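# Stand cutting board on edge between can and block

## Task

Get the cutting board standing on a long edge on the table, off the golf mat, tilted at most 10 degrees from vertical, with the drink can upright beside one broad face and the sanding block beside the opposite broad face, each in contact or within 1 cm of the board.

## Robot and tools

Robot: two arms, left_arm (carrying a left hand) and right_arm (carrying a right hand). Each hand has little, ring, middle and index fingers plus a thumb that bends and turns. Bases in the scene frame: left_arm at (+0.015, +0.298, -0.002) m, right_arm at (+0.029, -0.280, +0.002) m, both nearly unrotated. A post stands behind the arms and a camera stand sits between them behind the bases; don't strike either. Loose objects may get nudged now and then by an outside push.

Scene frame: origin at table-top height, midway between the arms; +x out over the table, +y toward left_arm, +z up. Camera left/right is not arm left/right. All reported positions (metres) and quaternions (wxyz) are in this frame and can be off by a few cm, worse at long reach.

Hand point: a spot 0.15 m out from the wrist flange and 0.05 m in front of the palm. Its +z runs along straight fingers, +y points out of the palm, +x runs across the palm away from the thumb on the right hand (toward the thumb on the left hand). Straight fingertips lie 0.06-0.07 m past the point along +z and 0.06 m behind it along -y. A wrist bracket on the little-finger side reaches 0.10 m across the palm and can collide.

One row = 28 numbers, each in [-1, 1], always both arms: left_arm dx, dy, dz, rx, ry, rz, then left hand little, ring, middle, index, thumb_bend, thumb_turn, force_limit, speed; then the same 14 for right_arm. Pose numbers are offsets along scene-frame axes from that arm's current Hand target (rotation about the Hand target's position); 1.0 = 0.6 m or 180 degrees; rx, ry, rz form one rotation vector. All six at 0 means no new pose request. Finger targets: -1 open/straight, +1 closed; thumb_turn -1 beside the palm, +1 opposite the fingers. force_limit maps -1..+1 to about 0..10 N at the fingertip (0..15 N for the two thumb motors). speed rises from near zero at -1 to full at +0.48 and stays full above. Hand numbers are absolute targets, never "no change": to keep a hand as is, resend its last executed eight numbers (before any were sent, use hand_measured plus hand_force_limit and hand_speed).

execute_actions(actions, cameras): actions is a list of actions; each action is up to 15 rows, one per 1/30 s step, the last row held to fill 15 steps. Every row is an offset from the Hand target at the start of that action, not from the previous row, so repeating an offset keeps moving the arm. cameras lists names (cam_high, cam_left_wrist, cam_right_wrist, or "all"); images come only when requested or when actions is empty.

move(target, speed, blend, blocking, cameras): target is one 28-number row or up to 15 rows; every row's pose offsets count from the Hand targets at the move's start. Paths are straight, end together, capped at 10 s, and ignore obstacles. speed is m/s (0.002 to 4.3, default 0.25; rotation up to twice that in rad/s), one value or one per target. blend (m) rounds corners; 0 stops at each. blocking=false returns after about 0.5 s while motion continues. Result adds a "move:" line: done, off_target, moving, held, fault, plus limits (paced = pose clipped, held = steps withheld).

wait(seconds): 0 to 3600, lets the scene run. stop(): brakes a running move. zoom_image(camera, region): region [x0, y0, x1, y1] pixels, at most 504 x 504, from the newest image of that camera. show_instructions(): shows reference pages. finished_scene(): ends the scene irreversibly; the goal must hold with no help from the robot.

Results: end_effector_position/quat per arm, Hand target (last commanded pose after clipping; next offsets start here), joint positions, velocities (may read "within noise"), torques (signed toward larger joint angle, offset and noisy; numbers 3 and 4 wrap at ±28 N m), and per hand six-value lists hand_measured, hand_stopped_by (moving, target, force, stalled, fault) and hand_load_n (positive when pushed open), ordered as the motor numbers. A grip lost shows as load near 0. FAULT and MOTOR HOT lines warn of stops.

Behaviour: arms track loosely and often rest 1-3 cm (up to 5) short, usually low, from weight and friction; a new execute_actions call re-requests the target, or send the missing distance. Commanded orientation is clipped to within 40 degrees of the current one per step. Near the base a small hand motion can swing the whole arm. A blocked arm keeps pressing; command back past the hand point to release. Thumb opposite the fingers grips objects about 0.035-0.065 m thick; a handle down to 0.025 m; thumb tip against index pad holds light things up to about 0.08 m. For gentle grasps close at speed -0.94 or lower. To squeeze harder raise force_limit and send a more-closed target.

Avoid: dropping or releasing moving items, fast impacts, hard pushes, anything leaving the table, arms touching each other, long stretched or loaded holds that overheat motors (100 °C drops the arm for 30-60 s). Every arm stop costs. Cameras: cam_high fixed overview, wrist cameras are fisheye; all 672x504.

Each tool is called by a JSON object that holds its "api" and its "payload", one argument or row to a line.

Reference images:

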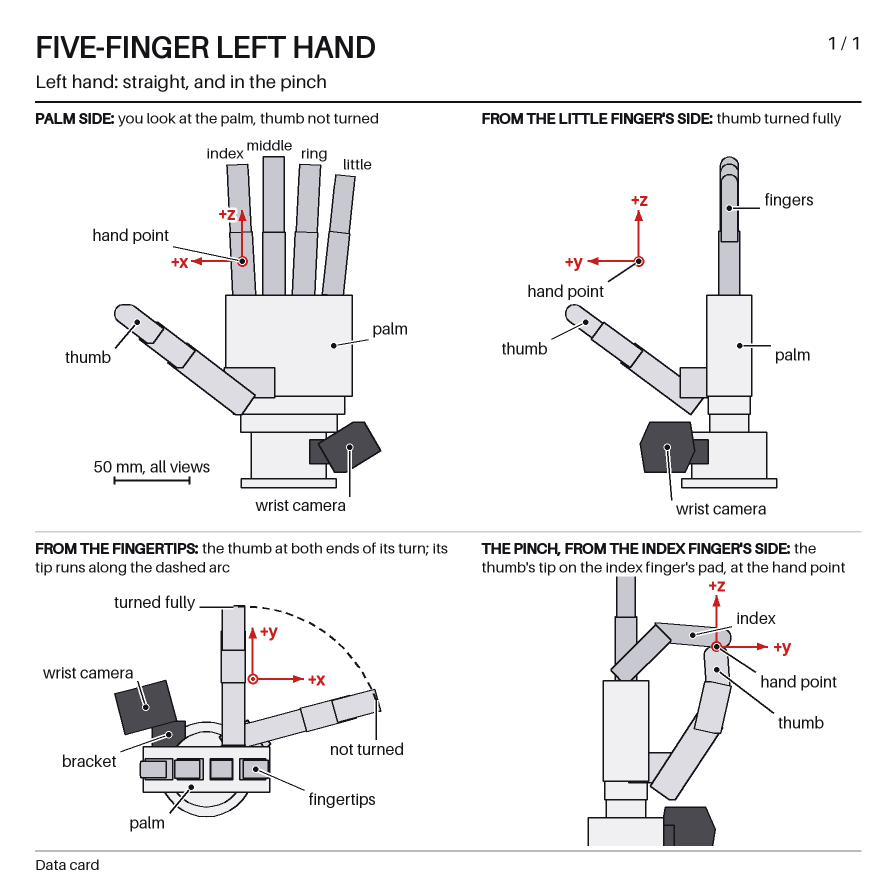

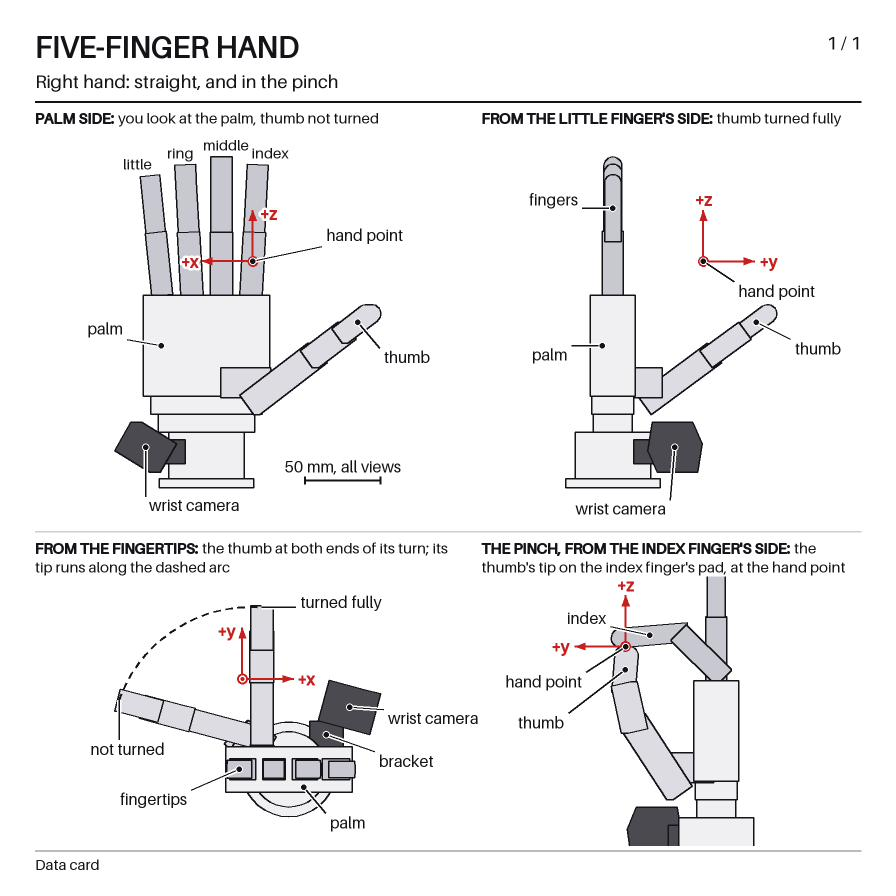

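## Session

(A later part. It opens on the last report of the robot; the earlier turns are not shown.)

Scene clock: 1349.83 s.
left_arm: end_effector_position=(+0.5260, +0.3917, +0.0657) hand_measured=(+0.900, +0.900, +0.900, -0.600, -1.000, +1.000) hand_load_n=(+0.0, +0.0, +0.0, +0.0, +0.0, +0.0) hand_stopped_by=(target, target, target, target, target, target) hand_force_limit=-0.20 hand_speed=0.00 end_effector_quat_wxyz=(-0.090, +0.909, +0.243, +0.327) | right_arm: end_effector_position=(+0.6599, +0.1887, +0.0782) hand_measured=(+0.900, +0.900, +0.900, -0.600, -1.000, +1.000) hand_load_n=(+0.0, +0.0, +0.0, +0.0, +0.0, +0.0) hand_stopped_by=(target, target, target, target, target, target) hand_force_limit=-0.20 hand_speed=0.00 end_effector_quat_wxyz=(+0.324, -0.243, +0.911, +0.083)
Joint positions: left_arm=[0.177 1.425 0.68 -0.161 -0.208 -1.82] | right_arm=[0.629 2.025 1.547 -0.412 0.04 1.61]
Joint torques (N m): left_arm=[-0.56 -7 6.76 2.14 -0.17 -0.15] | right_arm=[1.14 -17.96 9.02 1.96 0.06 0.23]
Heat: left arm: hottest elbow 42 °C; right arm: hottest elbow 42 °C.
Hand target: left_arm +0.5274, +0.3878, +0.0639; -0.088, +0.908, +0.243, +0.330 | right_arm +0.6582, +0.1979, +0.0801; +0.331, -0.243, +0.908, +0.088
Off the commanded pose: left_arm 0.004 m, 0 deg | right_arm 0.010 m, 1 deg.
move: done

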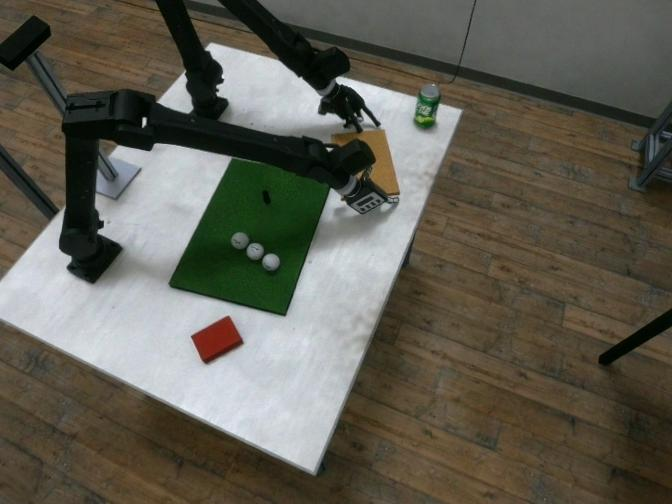

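{"api": "move", "payload": {
  "target": [
    [0.0,0.0,-0.022,0,0,0,0.9,0.9,0.9,-0.6,-1,1,-0.2,0, 0,0,-0.022,0,0,0,0.9,0.9,0.9,-0.6,-1,1,-0.2,0]
  ],
  "speed": 0.04,
  "cameras": ["all"]
}}

{"api": "zoom_image", "payload": {
  "camera": "cam_high",
  "region": [300, 70, 440, 210]
}}

Scene clock: 1360.77 s.
left_arm: end_effector_position=(+0.5281, +0.3929, +0.0570) hand_measured=(+0.900, +0.900, +0.900, -0.600, -1.000, +1.000) hand_load_n=(+0.0, +0.5, +0.0, +0.0, +0.0, +0.0) hand_stopped_by=(target, target, target, target, target, target) hand_force_limit=-0.20 hand_speed=0.00 end_effector_quat_wxyz=(-0.091, +0.907, +0.245, +0.331) | right_arm: end_effector_position=(+0.6620, +0.1897, +0.0736) hand_measured=(+0.900, +0.900, +0.900, -0.600, -1.000, +1.000) hand_load_n=(+0.0, +0.0, +0.0, -0.5, +0.0, +0.0) hand_stopped_by=(target, target, target, target, target, target) hand_force_limit=-0.20 hand_speed=0.00 end_effector_quat_wxyz=(+0.330, -0.241, +0.909, +0.085)
Joint positions: left_arm=[0.177 1.452 0.669 -0.113 -0.211 -1.823] | right_arm=[0.629 2.033 1.538 -0.381 0.041 1.611]
Joint torques (N m): left_arm=[-0.56 -6.77 6.3 2.06 -0.07 -0.12] | right_arm=[1.38 -17.03 8.75 1.92 0 0.24]
Heat: left arm: hottest elbow 42 °C; right arm: hottest elbow 42 °C.
Hand target: left_arm +0.5275, +0.3879, +0.0508; -0.088, +0.908, +0.243, +0.330 | right_arm +0.6581, +0.1979, +0.0667; +0.330, -0.243, +0.908, +0.088
Off the commanded pose: left_arm 0.008 m, 0 deg | right_arm 0.011 m, 0 deg.
move: off_target (right_arm)
cam_left_wrist: T_world_to_cam=[[-0.32121, 0.92968, 0.18033, -0.20831], [0.41409, -0.03337, 0.90963, -0.25468], [0.85168, 0.36685, -0.37425, -0.46188]] pos_world=[0.43193, 0.3546, 0.09637]
cam_right_wrist: T_world_to_cam=[[-0.63619, 0.75638, -0.15216, 0.28638], [0.1566, 0.31971, 0.93448, -0.23394], [0.75547, 0.57068, -0.32185, -0.47202]] pos_world=[0.57543, 0.12756, 0.11027]

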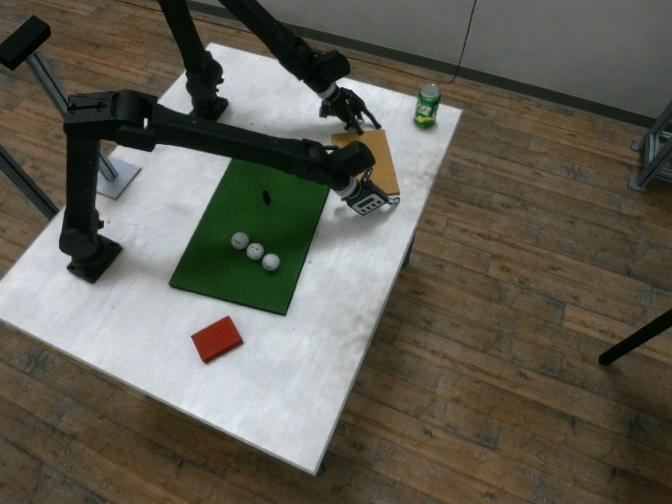

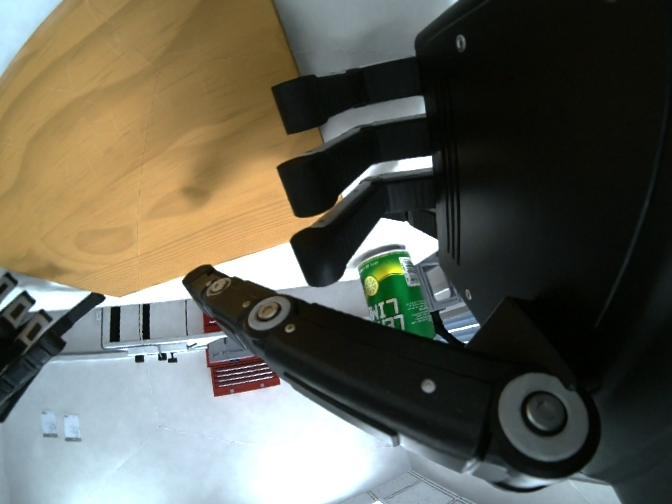

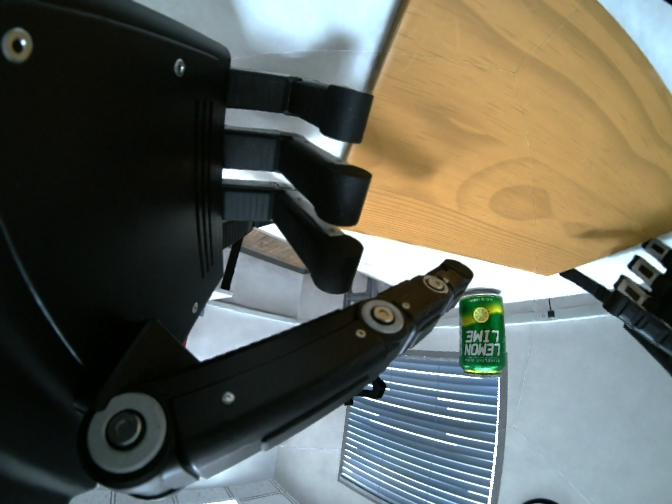

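Scaled by 3.600.

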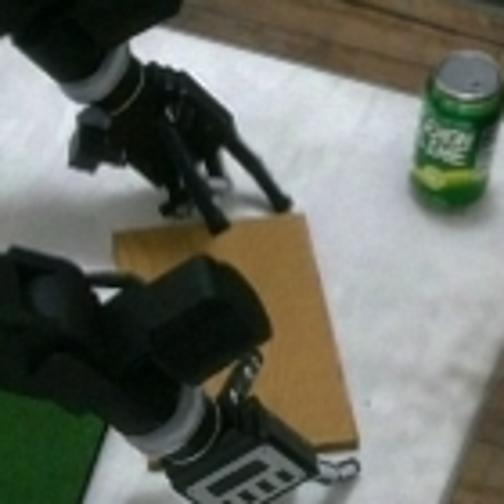

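{"api": "move", "payload": {
  "target": [
    [0.01,-0.0173,0.01,0,0,0,0.9,0.9,0.9,-0.6,-1,1,-0.2,0, -0.01,0.0173,0.013,0,0,0,0.9,0.9,0.9,-0.6,-1,1,-0.2,0]
  ],
  "speed": 0.04,
  "cameras": ["cam_high"]
}}

{"api": "zoom_image", "payload": {
  "camera": "cam_high",
  "region": [330, 110, 430, 210]
}}

Scene clock: 1381.00 s.
left_arm: end_effector_position=(+0.5297, +0.3847, +0.0570) hand_measured=(+0.900, +0.900, +0.900, -0.600, -1.000, +1.000) hand_load_n=(+0.0, +0.0, +0.0, +0.0, -0.5, +0.0) hand_stopped_by=(target, target, target, target, target, target) hand_force_limit=-0.20 hand_speed=0.00 end_effector_quat_wxyz=(-0.093, +0.906, +0.246, +0.332) | right_arm: end_effector_position=(+0.6559, +0.1992, +0.0737) hand_measured=(+0.900, +0.900, +0.900, -0.600, -1.000, +1.000) hand_load_n=(+0.0, +0.0, +0.0, +0.0, +0.0, +0.0) hand_stopped_by=(target, target, target, target, target, target) hand_force_limit=-0.20 hand_speed=0.00 end_effector_quat_wxyz=(+0.331, -0.241, +0.909, +0.085)
Joint positions: left_arm=[0.151 1.452 0.669 -0.117 -0.232 -1.845] | right_arm=[0.647 2.033 1.538 -0.381 0.053 1.626]
Joint torques (N m): left_arm=[-0.91 -7.12 7.9 0.94 0.01 -0.14] | right_arm=[1.61 -18.08 9.59 1.2 0.02 0.21]
Heat: left arm: hottest elbow 41 °C; right arm: hottest elbow 41 °C.
Hand target: left_arm +0.5335, +0.3775, +0.0569; -0.088, +0.908, +0.243, +0.330 | right_arm +0.6520, +0.2084, +0.0745; +0.330, -0.243, +0.908, +0.088
Off the commanded pose: left_arm 0.008 m, 1 deg | right_arm 0.010 m, 0 deg.
move: done

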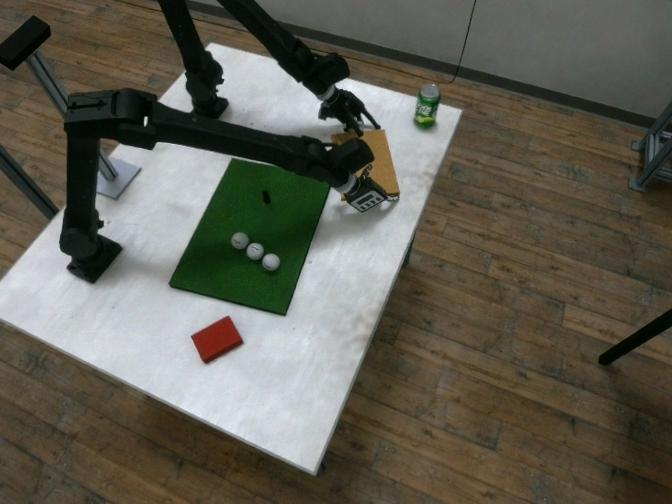

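Scaled by 5.040.

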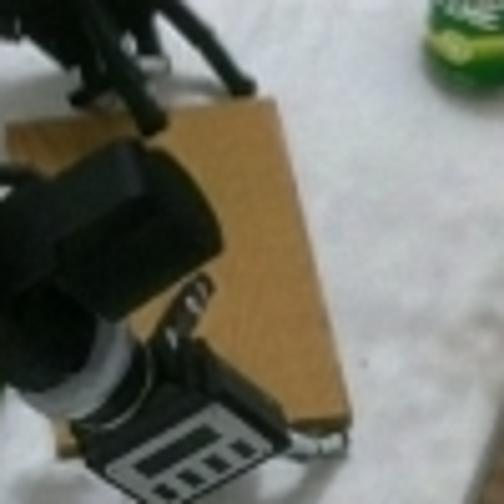

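{"api": "move", "payload": {
  "target": [
    [0.0,0.0,0.0,0,0,0,0.9,0.9,0.9,0.0,-1,1,-0.6,-0.92, 0,0,0,0,0,0,0.9,0.9,0.9,0.0,-1,1,-0.6,-0.92]
  ],
  "speed": 0.04,
  "cameras": ["cam_high"]
}}

{"api": "zoom_image", "payload": {
  "camera": "cam_high",
  "region": [330, 110, 430, 210]
}}

Scene clock: 1390.87 s.
left_arm: end_effector_position=(+0.5283, +0.3849, +0.0556) hand_measured=(+0.900, +0.900, +0.900, -0.452, -1.000, +1.000) hand_load_n=(+0.0, +0.0, +0.0, +1.5, +0.0, +0.0) hand_stopped_by=(target, target, target, force, target, target) hand_force_limit=-0.60 hand_speed=-0.92 end_effector_quat_wxyz=(-0.094, +0.907, +0.248, +0.329) | right_arm: end_effector_position=(+0.6569, +0.1982, +0.0729) hand_measured=(+0.900, +0.900, +0.900, -0.436, -1.000, +1.000) hand_load_n=(+0.0, +0.0, +0.0, +1.5, +0.0, +0.0) hand_stopped_by=(target, target, target, force, target, target) hand_force_limit=-0.60 hand_speed=-0.92 end_effector_quat_wxyz=(+0.331, -0.239, +0.909, +0.082)
Joint positions: left_arm=[0.151 1.452 0.669 -0.125 -0.234 -1.849] | right_arm=[0.647 2.033 1.538 -0.381 0.059 1.628]
Joint torques (N m): left_arm=[-0.91 -7.12 7.88 1.26 0.07 -0.11] | right_arm=[1.55 -18.2 9.62 1.17 -0.23 0.22]
Heat: left arm: hottest elbow 41 °C; right arm: hottest shoulder 41 °C.
Hand target: left_arm +0.5335, +0.3775, +0.0569; -0.088, +0.908, +0.243, +0.330 | right_arm +0.6520, +0.2085, +0.0746; +0.330, -0.243, +0.908, +0.088
Off the commanded pose: left_arm 0.009 m, 1 deg | right_arm 0.011 m, 1 deg.
move: done

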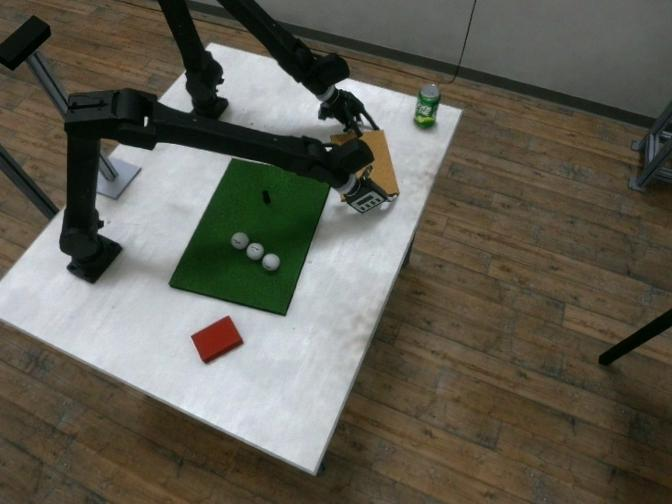

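Scaled by 5.040.

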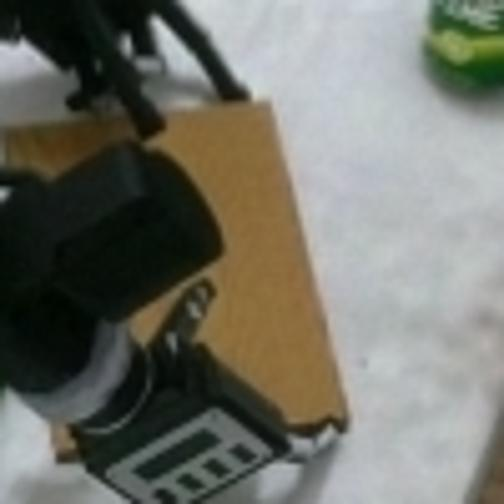

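{"api": "move", "payload": {
  "target": [
    [0.012,-0.021,0.0,0,0,0,0.9,0.9,0.9,0.3,-1,1,0.5,-0.92, -0.012,0.021,0,0,0,0,0.9,0.9,0.9,0.3,-1,1,0.5,-0.92]
  ],
  "speed": 0.03,
  "cameras": ["cam_high"]
}}

{"api": "zoom_image", "payload": {
  "camera": "cam_high",
  "region": [330, 110, 430, 210]
}}

Scene clock: 1406.10 s.
left_arm: end_effector_position=(+0.5256, +0.3955, +0.0542) hand_measured=(+0.900, +0.900, +0.900, +0.298, -1.000, +1.000) hand_load_n=(-0.5, +0.0, +0.0, +4.5, +0.0, +0.0) hand_stopped_by=(target, target, target, target, target, target) hand_force_limit=0.50 hand_speed=-0.92 end_effector_quat_wxyz=(-0.111, +0.895, +0.283, +0.326) | right_arm: end_effector_position=(+0.6776, +0.1731, +0.0709) hand_measured=(+0.900, +0.900, +0.900, +0.300, -1.000, +1.000) hand_load_n=(+0.0, +0.0, +0.0, +3.0, +0.0, +0.0) hand_stopped_by=(target, target, target, target, target, target) hand_force_limit=0.50 hand_speed=-0.92 end_effector_quat_wxyz=(+0.336, -0.199, +0.919, +0.063)
Joint positions: left_arm=[0.142 1.455 0.669 -0.138 -0.295 -1.918] | right_arm=[0.62 2.036 1.538 -0.383 0.107 1.672]
Joint torques (N m): left_arm=[-2.73 -6.65 8.87 1.42 1.5 0.22] | right_arm=[5.48 -18.26 9.37 1.28 -1.42 -0.05]
Heat: left arm: hottest elbow 42 °C; right arm: hottest elbow 41 °C.
Hand target: left_arm +0.5407, +0.3650, +0.0568; -0.088, +0.908, +0.243, +0.330 | right_arm +0.6448, +0.2211, +0.0747; +0.330, -0.243, +0.908, +0.088
Off the commanded pose: left_arm 0.034 m, 5 deg | right_arm 0.058 m, 6 deg.
move: off_target (left_arm, right_arm)

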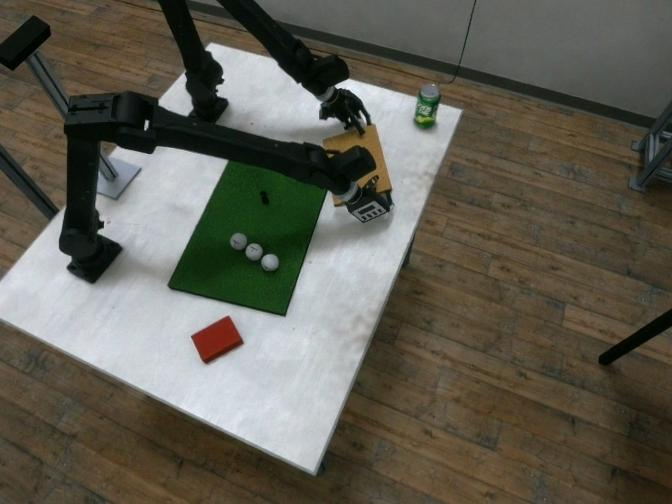

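Scaled by 5.040.

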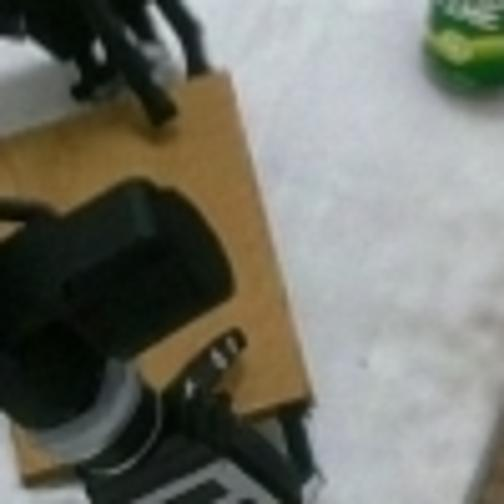

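{"api": "move", "payload": {
  "target": [
    [-0.045,0.087,0.05,0,0,0,0.9,0.9,0.9,0.0,-1,1,0.5,-0.6, 0.075,-0.118,0.05,0,0,0,0.9,0.9,0.9,0.0,-1,1,0.5,-0.6],
    [-0.045,0.087,0.05,0,0,0,0.9,0.9,0.9,-1,-1,1,0.5,-0.3, 0.075,-0.118,0.05,0,0,0,0.9,0.9,0.9,-1,-1,1,0.5,-0.3]
  ],
  "speed": 0.08,
  "cameras": ["all"]
}}

{"api": "zoom_image", "payload": {
  "camera": "cam_high",
  "region": [320, 100, 420, 210]
}}

Scene clock: 1431.97 s.
left_arm: end_effector_position=(+0.5093, +0.4129, +0.0747) hand_measured=(+0.900, +0.900, +0.900, -1.000, -1.000, +1.000) hand_load_n=(+0.0, +0.0, +0.0, +0.0, +0.0, +0.0) hand_stopped_by=(target, target, target, target, target, target) hand_force_limit=0.50 hand_speed=-0.30 end_effector_quat_wxyz=(-0.087, +0.911, +0.245, +0.320) | right_arm: end_effector_position=(+0.6770, +0.1473, +0.0805) hand_measured=(+0.900, +0.900, +0.900, -1.000, -1.000, +1.000) hand_load_n=(+0.0, +0.0, +0.0, +0.0, +0.0, +0.0) hand_stopped_by=(target, target, target, target, target, target) hand_force_limit=0.50 hand_speed=-0.30 end_effector_quat_wxyz=(+0.313, -0.244, +0.914, +0.087)
Joint positions: left_arm=[0.249 1.376 0.669 -0.204 -0.157 -1.768] | right_arm=[0.555 2.012 1.542 -0.44 -0.019 1.557]
Joint torques (N m): left_arm=[0.56 -8.06 8.62 1.16 0.03 0.01] | right_arm=[0.03 -18.55 12.27 0.92 0.05 0.1]
Heat: left arm: hottest elbow 42 °C; right arm: hottest elbow 41 °C.
Hand target: left_arm +0.5137, +0.4170, +0.0868; -0.088, +0.908, +0.243, +0.330 | right_arm +0.6899, +0.1503, +0.1047; +0.331, -0.243, +0.908, +0.088
Off the commanded pose: left_arm 0.014 m, 1 deg | right_arm 0.028 m, 2 deg.
move: off_target (left_arm, right_arm); target 2's new numbers were sent with right_arm's hand 0.042 m and 3 deg from that target
cam_left_wrist: T_world_to_cam=[[-0.31392, 0.93333, 0.17422, -0.24093], [0.43347, -0.02237, 0.90089, -0.2761], [0.84472, 0.35833, -0.39755, -0.43785]] pos_world=[0.41391, 0.37559, 0.11664]
cam_right_wrist: T_world_to_cam=[[-0.646, 0.75136, -0.13466, 0.33505], [0.188, 0.32758, 0.92593, -0.25085], [0.73982, 0.57284, -0.35287, -0.44415]] pos_world=[0.5922, 0.08485, 0.12066]

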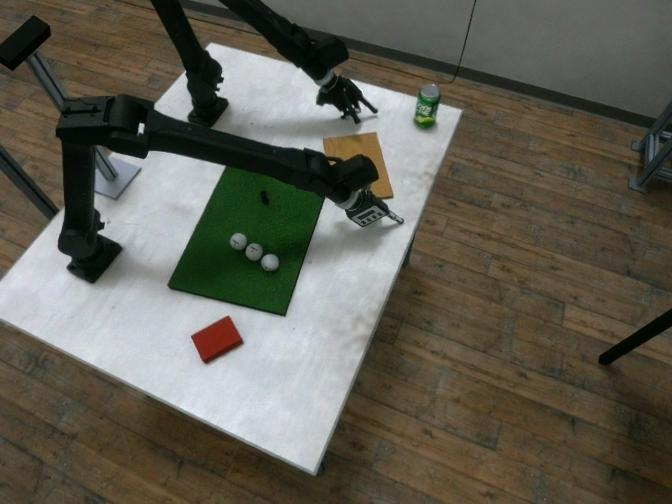

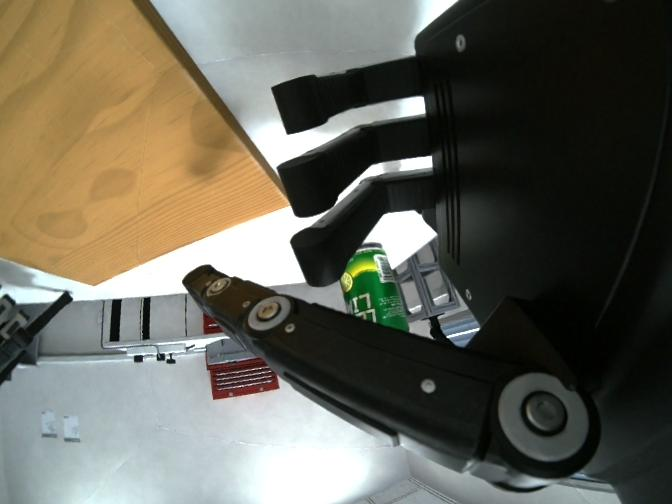

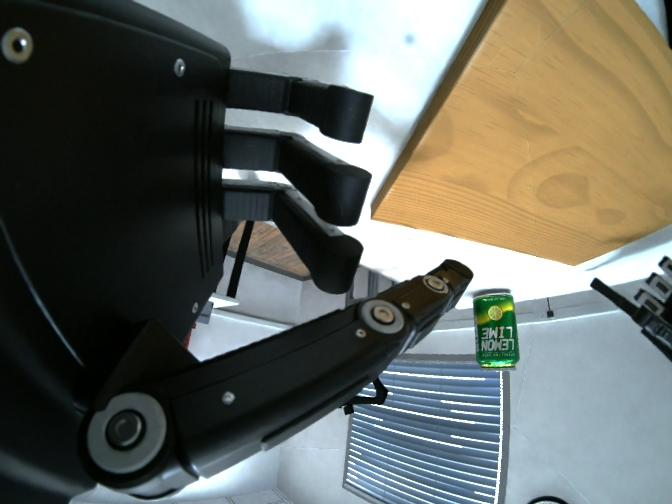

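Scaled by 4.582.

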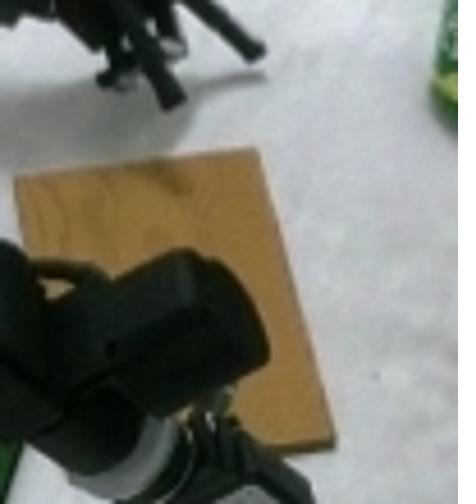

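{"api": "move", "payload": {
  "target": [
    [-0.004,-0.125,-0.033,0,0,0,0.9,0.9,0.9,-1,-1,-1,0.5,-0.3, -0.1015,0.0618,-0.046,0,0,0,0.9,0.9,0.9,-1,-1,-1,0.5,-0.3]
  ],
  "speed": 0.08,
  "cameras": ["all"]
}}

{"api": "zoom_image", "payload": {
  "camera": "cam_high",
  "region": [320, 100, 420, 210]
}}

Scene clock: 1529.93 s.
left_arm: end_effector_position=(+0.5106, +0.3452, +0.0644) hand_measured=(+0.900, +0.900, +0.900, -1.000, -1.000, -1.000) hand_load_n=(+0.0, +0.5, +0.0, +0.0, +0.0, +0.0) hand_stopped_by=(target, target, target, target, target, target) hand_force_limit=0.50 hand_speed=-0.30 end_effector_quat_wxyz=(-0.092, +0.911, +0.241, +0.323) | right_arm: end_effector_position=(+0.6372, +0.1805, +0.0774) hand_measured=(+0.900, +0.900, +0.900, -1.000, -1.000, -1.000) hand_load_n=(+0.0, +0.0, +0.0, +0.0, +0.0, +0.0) hand_stopped_by=(target, target, target, target, target, target) hand_force_limit=0.50 hand_speed=-0.30 end_effector_quat_wxyz=(+0.331, -0.240, +0.909, +0.084)
Joint positions: left_arm=[0.052 1.374 0.634 -0.2 -0.285 -1.92] | right_arm=[0.639 1.968 1.443 -0.35 0.05 1.62]
Joint torques (N m): left_arm=[-0.38 -7.12 6.56 2.06 -0.18 -0.16] | right_arm=[1.44 -17.73 7.82 1.58 -0.04 0.25]
Heat: left arm: hottest elbow 43 °C; right arm: hottest elbow 46 °C.
Hand target: left_arm +0.5113, +0.3421, +0.0670; -0.088, +0.908, +0.243, +0.330 | right_arm +0.6290, +0.1872, +0.0770; +0.330, -0.243, +0.908, +0.088
Off the commanded pose: left_arm 0.004 m, 1 deg | right_arm 0.011 m, 1 deg.
move: off_target (right_arm)
cam_left_wrist: T_world_to_cam=[[-0.31162, 0.93179, 0.18618, -0.17689], [0.43186, -0.03565, 0.90124, -0.26344], [0.8464, 0.36125, -0.39129, -0.42093]] pos_world=[0.41492, 0.3075, 0.10565]
cam_right_wrist: T_world_to_cam=[[-0.63422, 0.75773, -0.15365, 0.27677], [0.15604, 0.32009, 0.93445, -0.23034], [0.75724, 0.56867, -0.32124, -0.44762]] pos_world=[0.55043, 0.11856, 0.11397]

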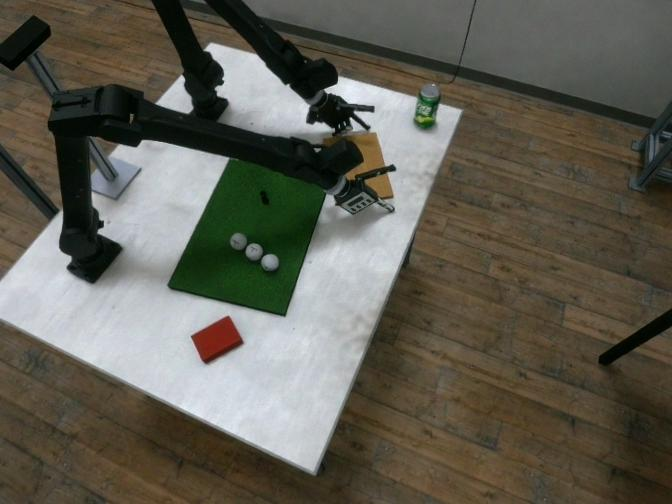

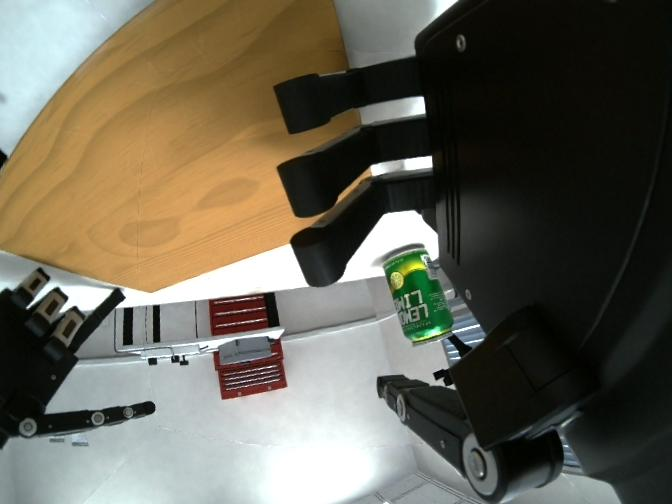

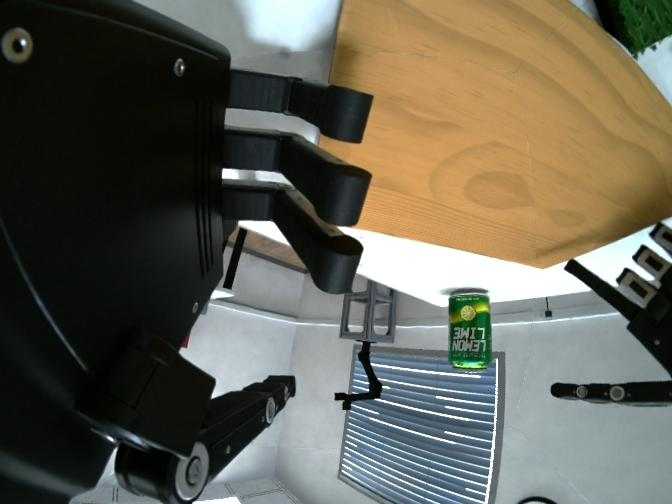

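Scaled by 4.582.

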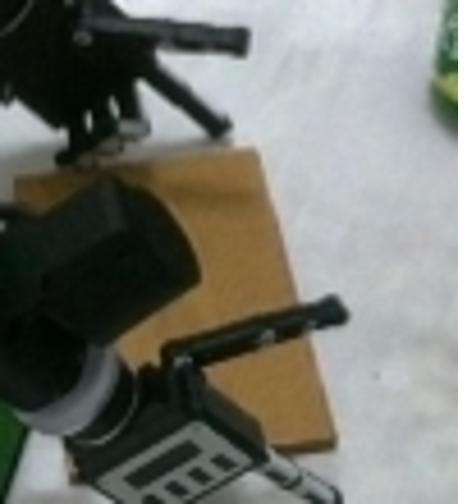

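{"api": "move", "payload": {
  "target": [
    [0.011,-0.0168,0,0,0,0,0.9,0.9,0.9,-1,-1,-1,0.5,-0.3, -0.035,0.0147,0,0,0,0,0.9,0.9,0.9,-1,-1,-1,0.5,-0.3]
  ],
  "speed": 0.05,
  "cameras": ["cam_high"]
}}

{"api": "zoom_image", "payload": {
  "camera": "cam_high",
  "region": [320, 100, 420, 210]
}}

Scene clock: 1552.00 s.
left_arm: end_effector_position=(+0.5114, +0.3419, +0.0654) hand_measured=(+0.900, +0.900, +0.900, -1.000, -1.000, -1.000) hand_load_n=(+0.0, +0.0, +0.0, +0.0, +0.0, +0.0) hand_stopped_by=(target, target, target, target, target, target) hand_force_limit=0.50 hand_speed=-0.30 end_effector_quat_wxyz=(-0.098, +0.908, +0.245, +0.326) | right_arm: end_effector_position=(+0.6217, +0.1830, +0.0769) hand_measured=(+0.900, +0.900, +0.900, -1.000, -1.000, -1.000) hand_load_n=(+0.0, +0.0, +0.0, +0.0, +0.0, +0.0) hand_stopped_by=(target, target, target, target, target, target) hand_force_limit=0.50 hand_speed=-0.30 end_effector_quat_wxyz=(+0.332, -0.237, +0.909, +0.079)
Joint positions: left_arm=[0.033 1.374 0.634 -0.2 -0.31 -1.939] | right_arm=[0.661 1.942 1.4 -0.335 0.075 1.64]
Joint torques (N m): left_arm=[-1.26 -6.01 8.06 1.66 0.07 -0.22] | right_arm=[2.49 -17.55 7.61 1.61 -0.18 0.27]
Heat: left arm: hottest elbow 42 °C; right arm: hottest elbow 43 °C.
Hand target: left_arm +0.5179, +0.3320, +0.0670; -0.088, +0.908, +0.243, +0.330 | right_arm +0.6080, +0.1960, +0.0769; +0.330, -0.243, +0.908, +0.088
Off the commanded pose: left_arm 0.012 m, 1 deg | right_arm 0.019 m, 1 deg.
move: off_target (left_arm, right_arm)

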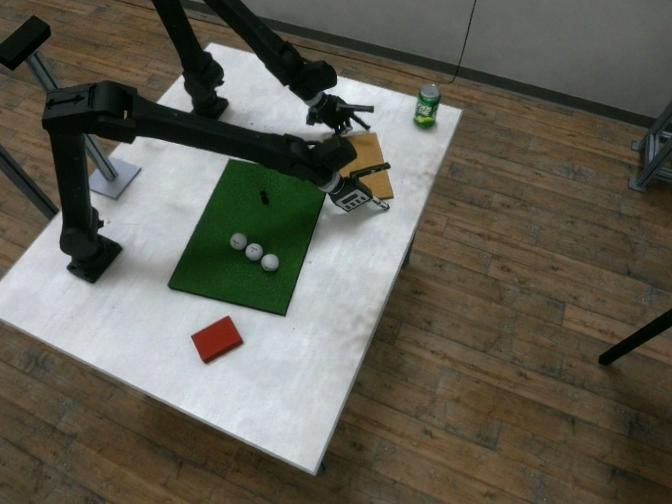

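Scaled by 4.582.

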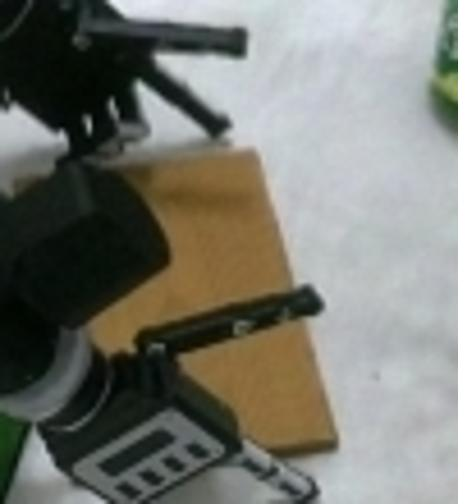

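{"api": "move", "payload": {
  "target": [
    [0.026,-0.0427,0,0,0,0,0.9,0.9,0.9,-1,-1,-1,0.5,-0.3, -0.0217,0.0356,0,0,0,0,0.9,0.9,0.9,-1,-1,-1,0.5,-0.3]
  ],
  "speed": 0.03,
  "cameras": ["cam_high"]
}}

{"api": "zoom_image", "payload": {
  "camera": "cam_high",
  "region": [320, 100, 420, 210]
}}

Scene clock: 1561.27 s.
left_arm: end_effector_position=(+0.5126, +0.3361, +0.0630) hand_measured=(+0.900, +0.900, +0.900, -1.000, -1.000, -1.000) hand_load_n=(+0.0, +0.5, +0.0, +0.0, +0.0, +0.0) hand_stopped_by=(target, target, target, target, target, target) hand_force_limit=0.50 hand_speed=-0.30 end_effector_quat_wxyz=(-0.119, +0.904, +0.254, +0.324) | right_arm: end_effector_position=(+0.6236, +0.1829, +0.0774) hand_measured=(+0.900, +0.900, +0.900, -1.000, -1.000, -1.000) hand_load_n=(+0.5, +0.0, +0.0, +0.0, +0.0, -0.5) hand_stopped_by=(target, target, target, target, target, target) hand_force_limit=0.50 hand_speed=-0.30 end_effector_quat_wxyz=(+0.338, -0.225, +0.912, +0.067)
Joint positions: left_arm=[-0.011 1.387 0.644 -0.221 -0.381 -1.985] | right_arm=[0.671 1.941 1.4 -0.335 0.115 1.661]
Joint torques (N m): left_arm=[-3.25 -4.6 10.71 1.33 1.13 -0.33] | right_arm=[5.25 -17.03 8.14 1.36 -0.67 0.39]
Heat: left arm: hottest elbow 42 °C; right arm: hottest elbow 42 °C.
Hand target: left_arm +0.5336, +0.3063, +0.0671; -0.088, +0.908, +0.243, +0.330 | right_arm +0.5949, +0.2175, +0.0769; +0.330, -0.243, +0.908, +0.088
Off the commanded pose: left_arm 0.037 m, 4 deg | right_arm 0.045 m, 3 deg.
move: off_target (left_arm, right_arm)

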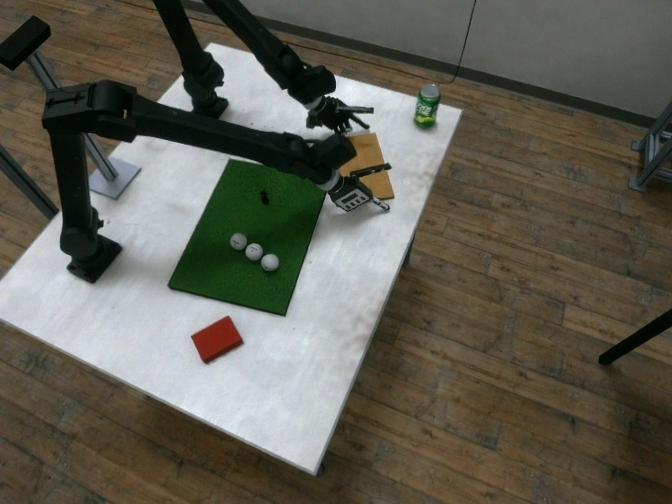

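Scaled by 4.582.

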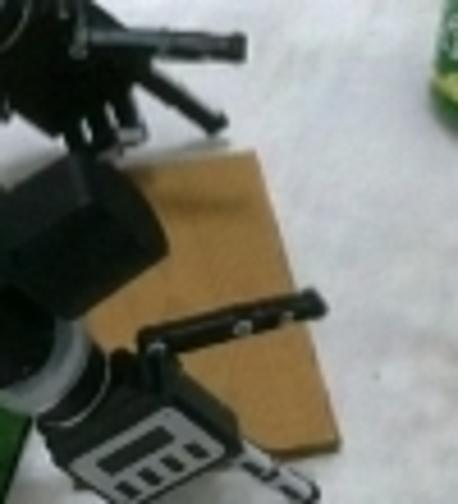

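{"api": "move", "payload": {
  "target": [
    [-0.052,0.078,0.03,0,0,0,0.9,0.9,0.9,-1,-1,-1,0.5,-0.3, 0.065,-0.086,0.03,0,0,0,0.9,0.9,0.9,-1,-1,-1,0.5,-0.3],
    [-0.015,0.085,0.07,-0.0752,0.1483,-0.0324,0.9,0.9,0.9,-1,-1,-1,0.5,-0.3, 0.111,-0.0293,0.08,-0.0752,0.1483,-0.0324,0.9,0.9,0.9,-1,-1,-1,0.5,-0.3]
  ],
  "speed": 0.08,
  "cameras": ["all"]
}}

{"api": "zoom_image", "payload": {
  "camera": "cam_high",
  "region": [320, 90, 440, 210]
}}

Scene clock: 1638.00 s.
left_arm: end_effector_position=(+0.5082, +0.3498, +0.0940) hand_measured=(+0.900, +0.900, +0.900, -1.000, -1.000, -1.000) hand_load_n=(+0.0, +0.0, +0.0, +0.0, +0.0, +0.0) hand_stopped_by=(target, target, target, target, target, target) hand_force_limit=0.50 hand_speed=-0.30 end_effector_quat_wxyz=(-0.019, +0.976, +0.207, +0.071) | right_arm: end_effector_position=(+0.6572, +0.1857, +0.1083) hand_measured=(+0.900, +0.900, +0.900, -1.000, -1.000, -1.000) hand_load_n=(+0.0, +0.0, +0.0, +0.0, +0.0, +0.0) hand_stopped_by=(target, target, target, target, target, target) hand_force_limit=0.50 hand_speed=-0.30 end_effector_quat_wxyz=(+0.071, -0.206, +0.976, +0.010)
Joint positions: left_arm=[0.171 1.504 1.084 -1.01 -0.041 -1.791] | right_arm=[0.631 2.284 2.272 -1.418 0.032 1.729]
Joint torques (N m): left_arm=[0.91 -8.53 12.04 0.12 0.11 0.04] | right_arm=[1.38 -21.01 13.65 0.13 -0.12 0.21]
Heat: left arm: hottest elbow 43 °C; right arm: hottest elbow 41 °C.
Hand target: left_arm +0.5245, +0.3574, +0.1091; -0.019, +0.974, +0.208, +0.085 | right_arm +0.6616, +0.1998, +0.1251; +0.086, -0.207, +0.974, +0.018
Off the commanded pose: left_arm 0.024 m, 2 deg | right_arm 0.022 m, 2 deg.
move: off_target (left_arm, right_arm)
cam_left_wrist: T_world_to_cam=[[-0.15811, 0.98569, 0.05852, -0.27232], [0.80076, 0.09332, 0.59168, -0.49244], [0.57774, 0.14041, -0.80405, -0.1564]] pos_world=[0.44163, 0.33634, 0.18154]
cam_right_wrist: T_world_to_cam=[[-0.60239, 0.79719, -0.04009, 0.24979], [0.59708, 0.48337, 0.6402, -0.5523], [0.52974, 0.36172, -0.76716, -0.21961]] pos_world=[0.59657, 0.14727, 0.19512]

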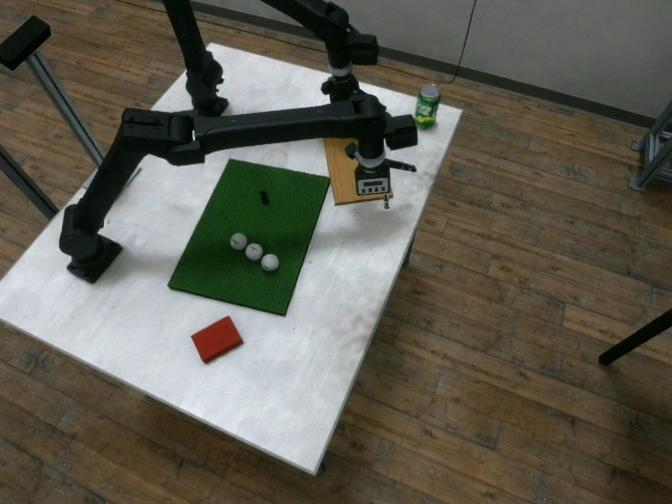

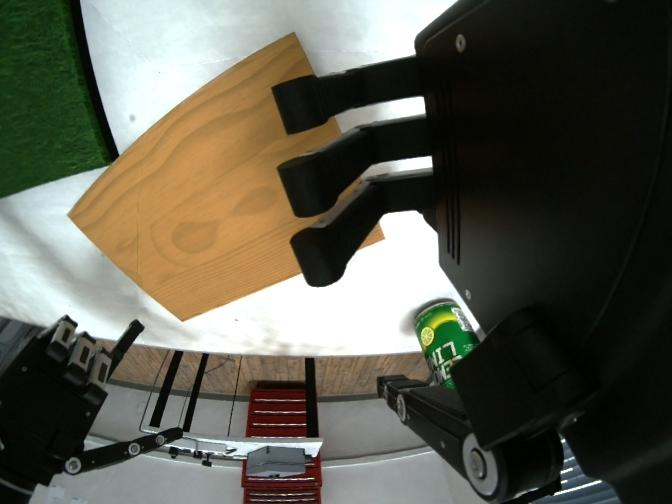

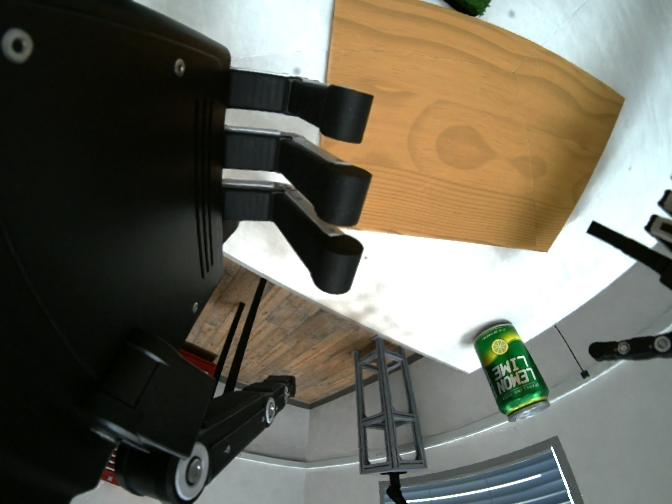

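Scaled by 4.200.

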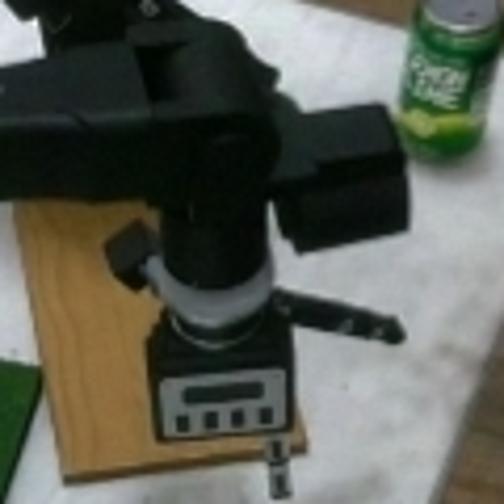

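{"api": "move", "payload": {
  "target": [
    [0.019,-0.024,-0.060,0,0,0,0.9,0.9,0.9,-1,-1,-1,0.5,-0.3, -0.016,0.037,-0.065,0,0,0,0.9,0.9,0.9,-1,-1,-1,0.5,-0.3]
  ],
  "speed": 0.05,
  "cameras": ["all"]
}}

{"api": "zoom_image", "payload": {
  "camera": "cam_high",
  "region": [320, 90, 440, 210]
}}

Scene clock: 1692.00 s.
left_arm: end_effector_position=(+0.5247, +0.3467, +0.0740) hand_measured=(+0.900, +0.900, +0.900, -1.000, -1.000, -1.000) hand_load_n=(+0.0, +0.5, +0.0, +0.0, +0.0, +0.0) hand_stopped_by=(target, target, target, target, target, target) hand_force_limit=0.50 hand_speed=-0.30 end_effector_quat_wxyz=(-0.020, +0.975, +0.209, +0.078) | right_arm: end_effector_position=(+0.6546, +0.2133, +0.0914) hand_measured=(+0.900, +0.900, +0.900, -1.000, -1.000, -1.000) hand_load_n=(+0.0, +0.0, +0.0, +0.0, +0.0, +0.0) hand_stopped_by=(target, target, target, target, target, target) hand_force_limit=0.50 hand_speed=-0.30 end_effector_quat_wxyz=(+0.084, -0.206, +0.975, +0.017)
Joint positions: left_arm=[0.156 1.557 1.084 -0.942 -0.044 -1.809] | right_arm=[0.664 2.311 2.269 -1.361 0.033 1.761]
Joint torques (N m): left_arm=[-0.67 -8.23 9.18 1.2 0.03 -0.11] | right_arm=[1.14 -21.3 9.16 0.96 0.04 0.25]
Heat: left arm: hottest elbow 49 °C; right arm: hottest elbow 47 °C.
Hand target: left_arm +0.5359, +0.3430, +0.0732; -0.019, +0.974, +0.207, +0.085 | right_arm +0.6520, +0.2220, +0.0862; +0.086, -0.207, +0.974, +0.018
Off the commanded pose: left_arm 0.012 m, 1 deg | right_arm 0.011 m, 0 deg.
move: off_target (left_arm, right_arm)
cam_left_wrist: T_world_to_cam=[[-0.16234, 0.98491, 0.05997, -0.26317], [0.79139, 0.09366, 0.60409, -0.48972], [0.58936, 0.14553, -0.79466, -0.19023]] pos_world=[0.45695, 0.33275, 0.16045]
cam_right_wrist: T_world_to_cam=[[-0.60265, 0.79711, -0.0379, 0.22559], [0.58241, 0.4718, 0.66198, -0.54322], [0.54555, 0.37687, -0.74857, -0.25638]] pos_world=[0.59219, 0.17309, 0.17623]

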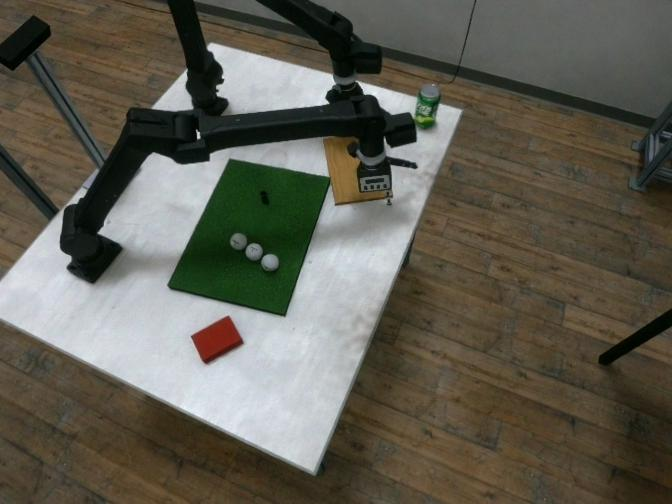

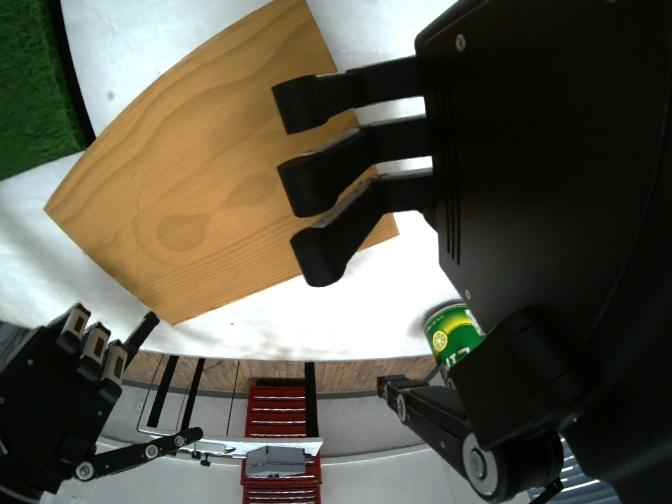

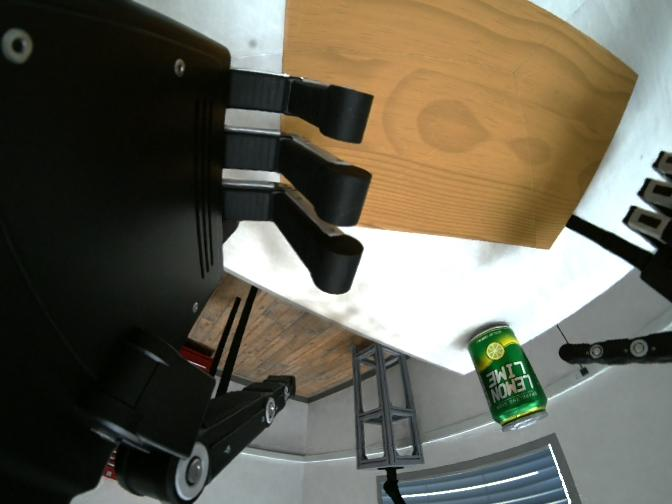

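Scaled by 4.200.

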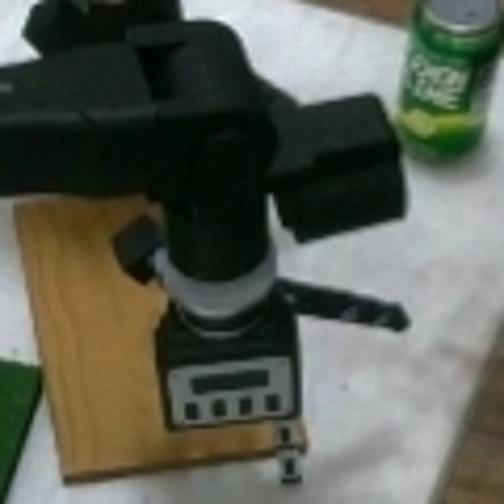

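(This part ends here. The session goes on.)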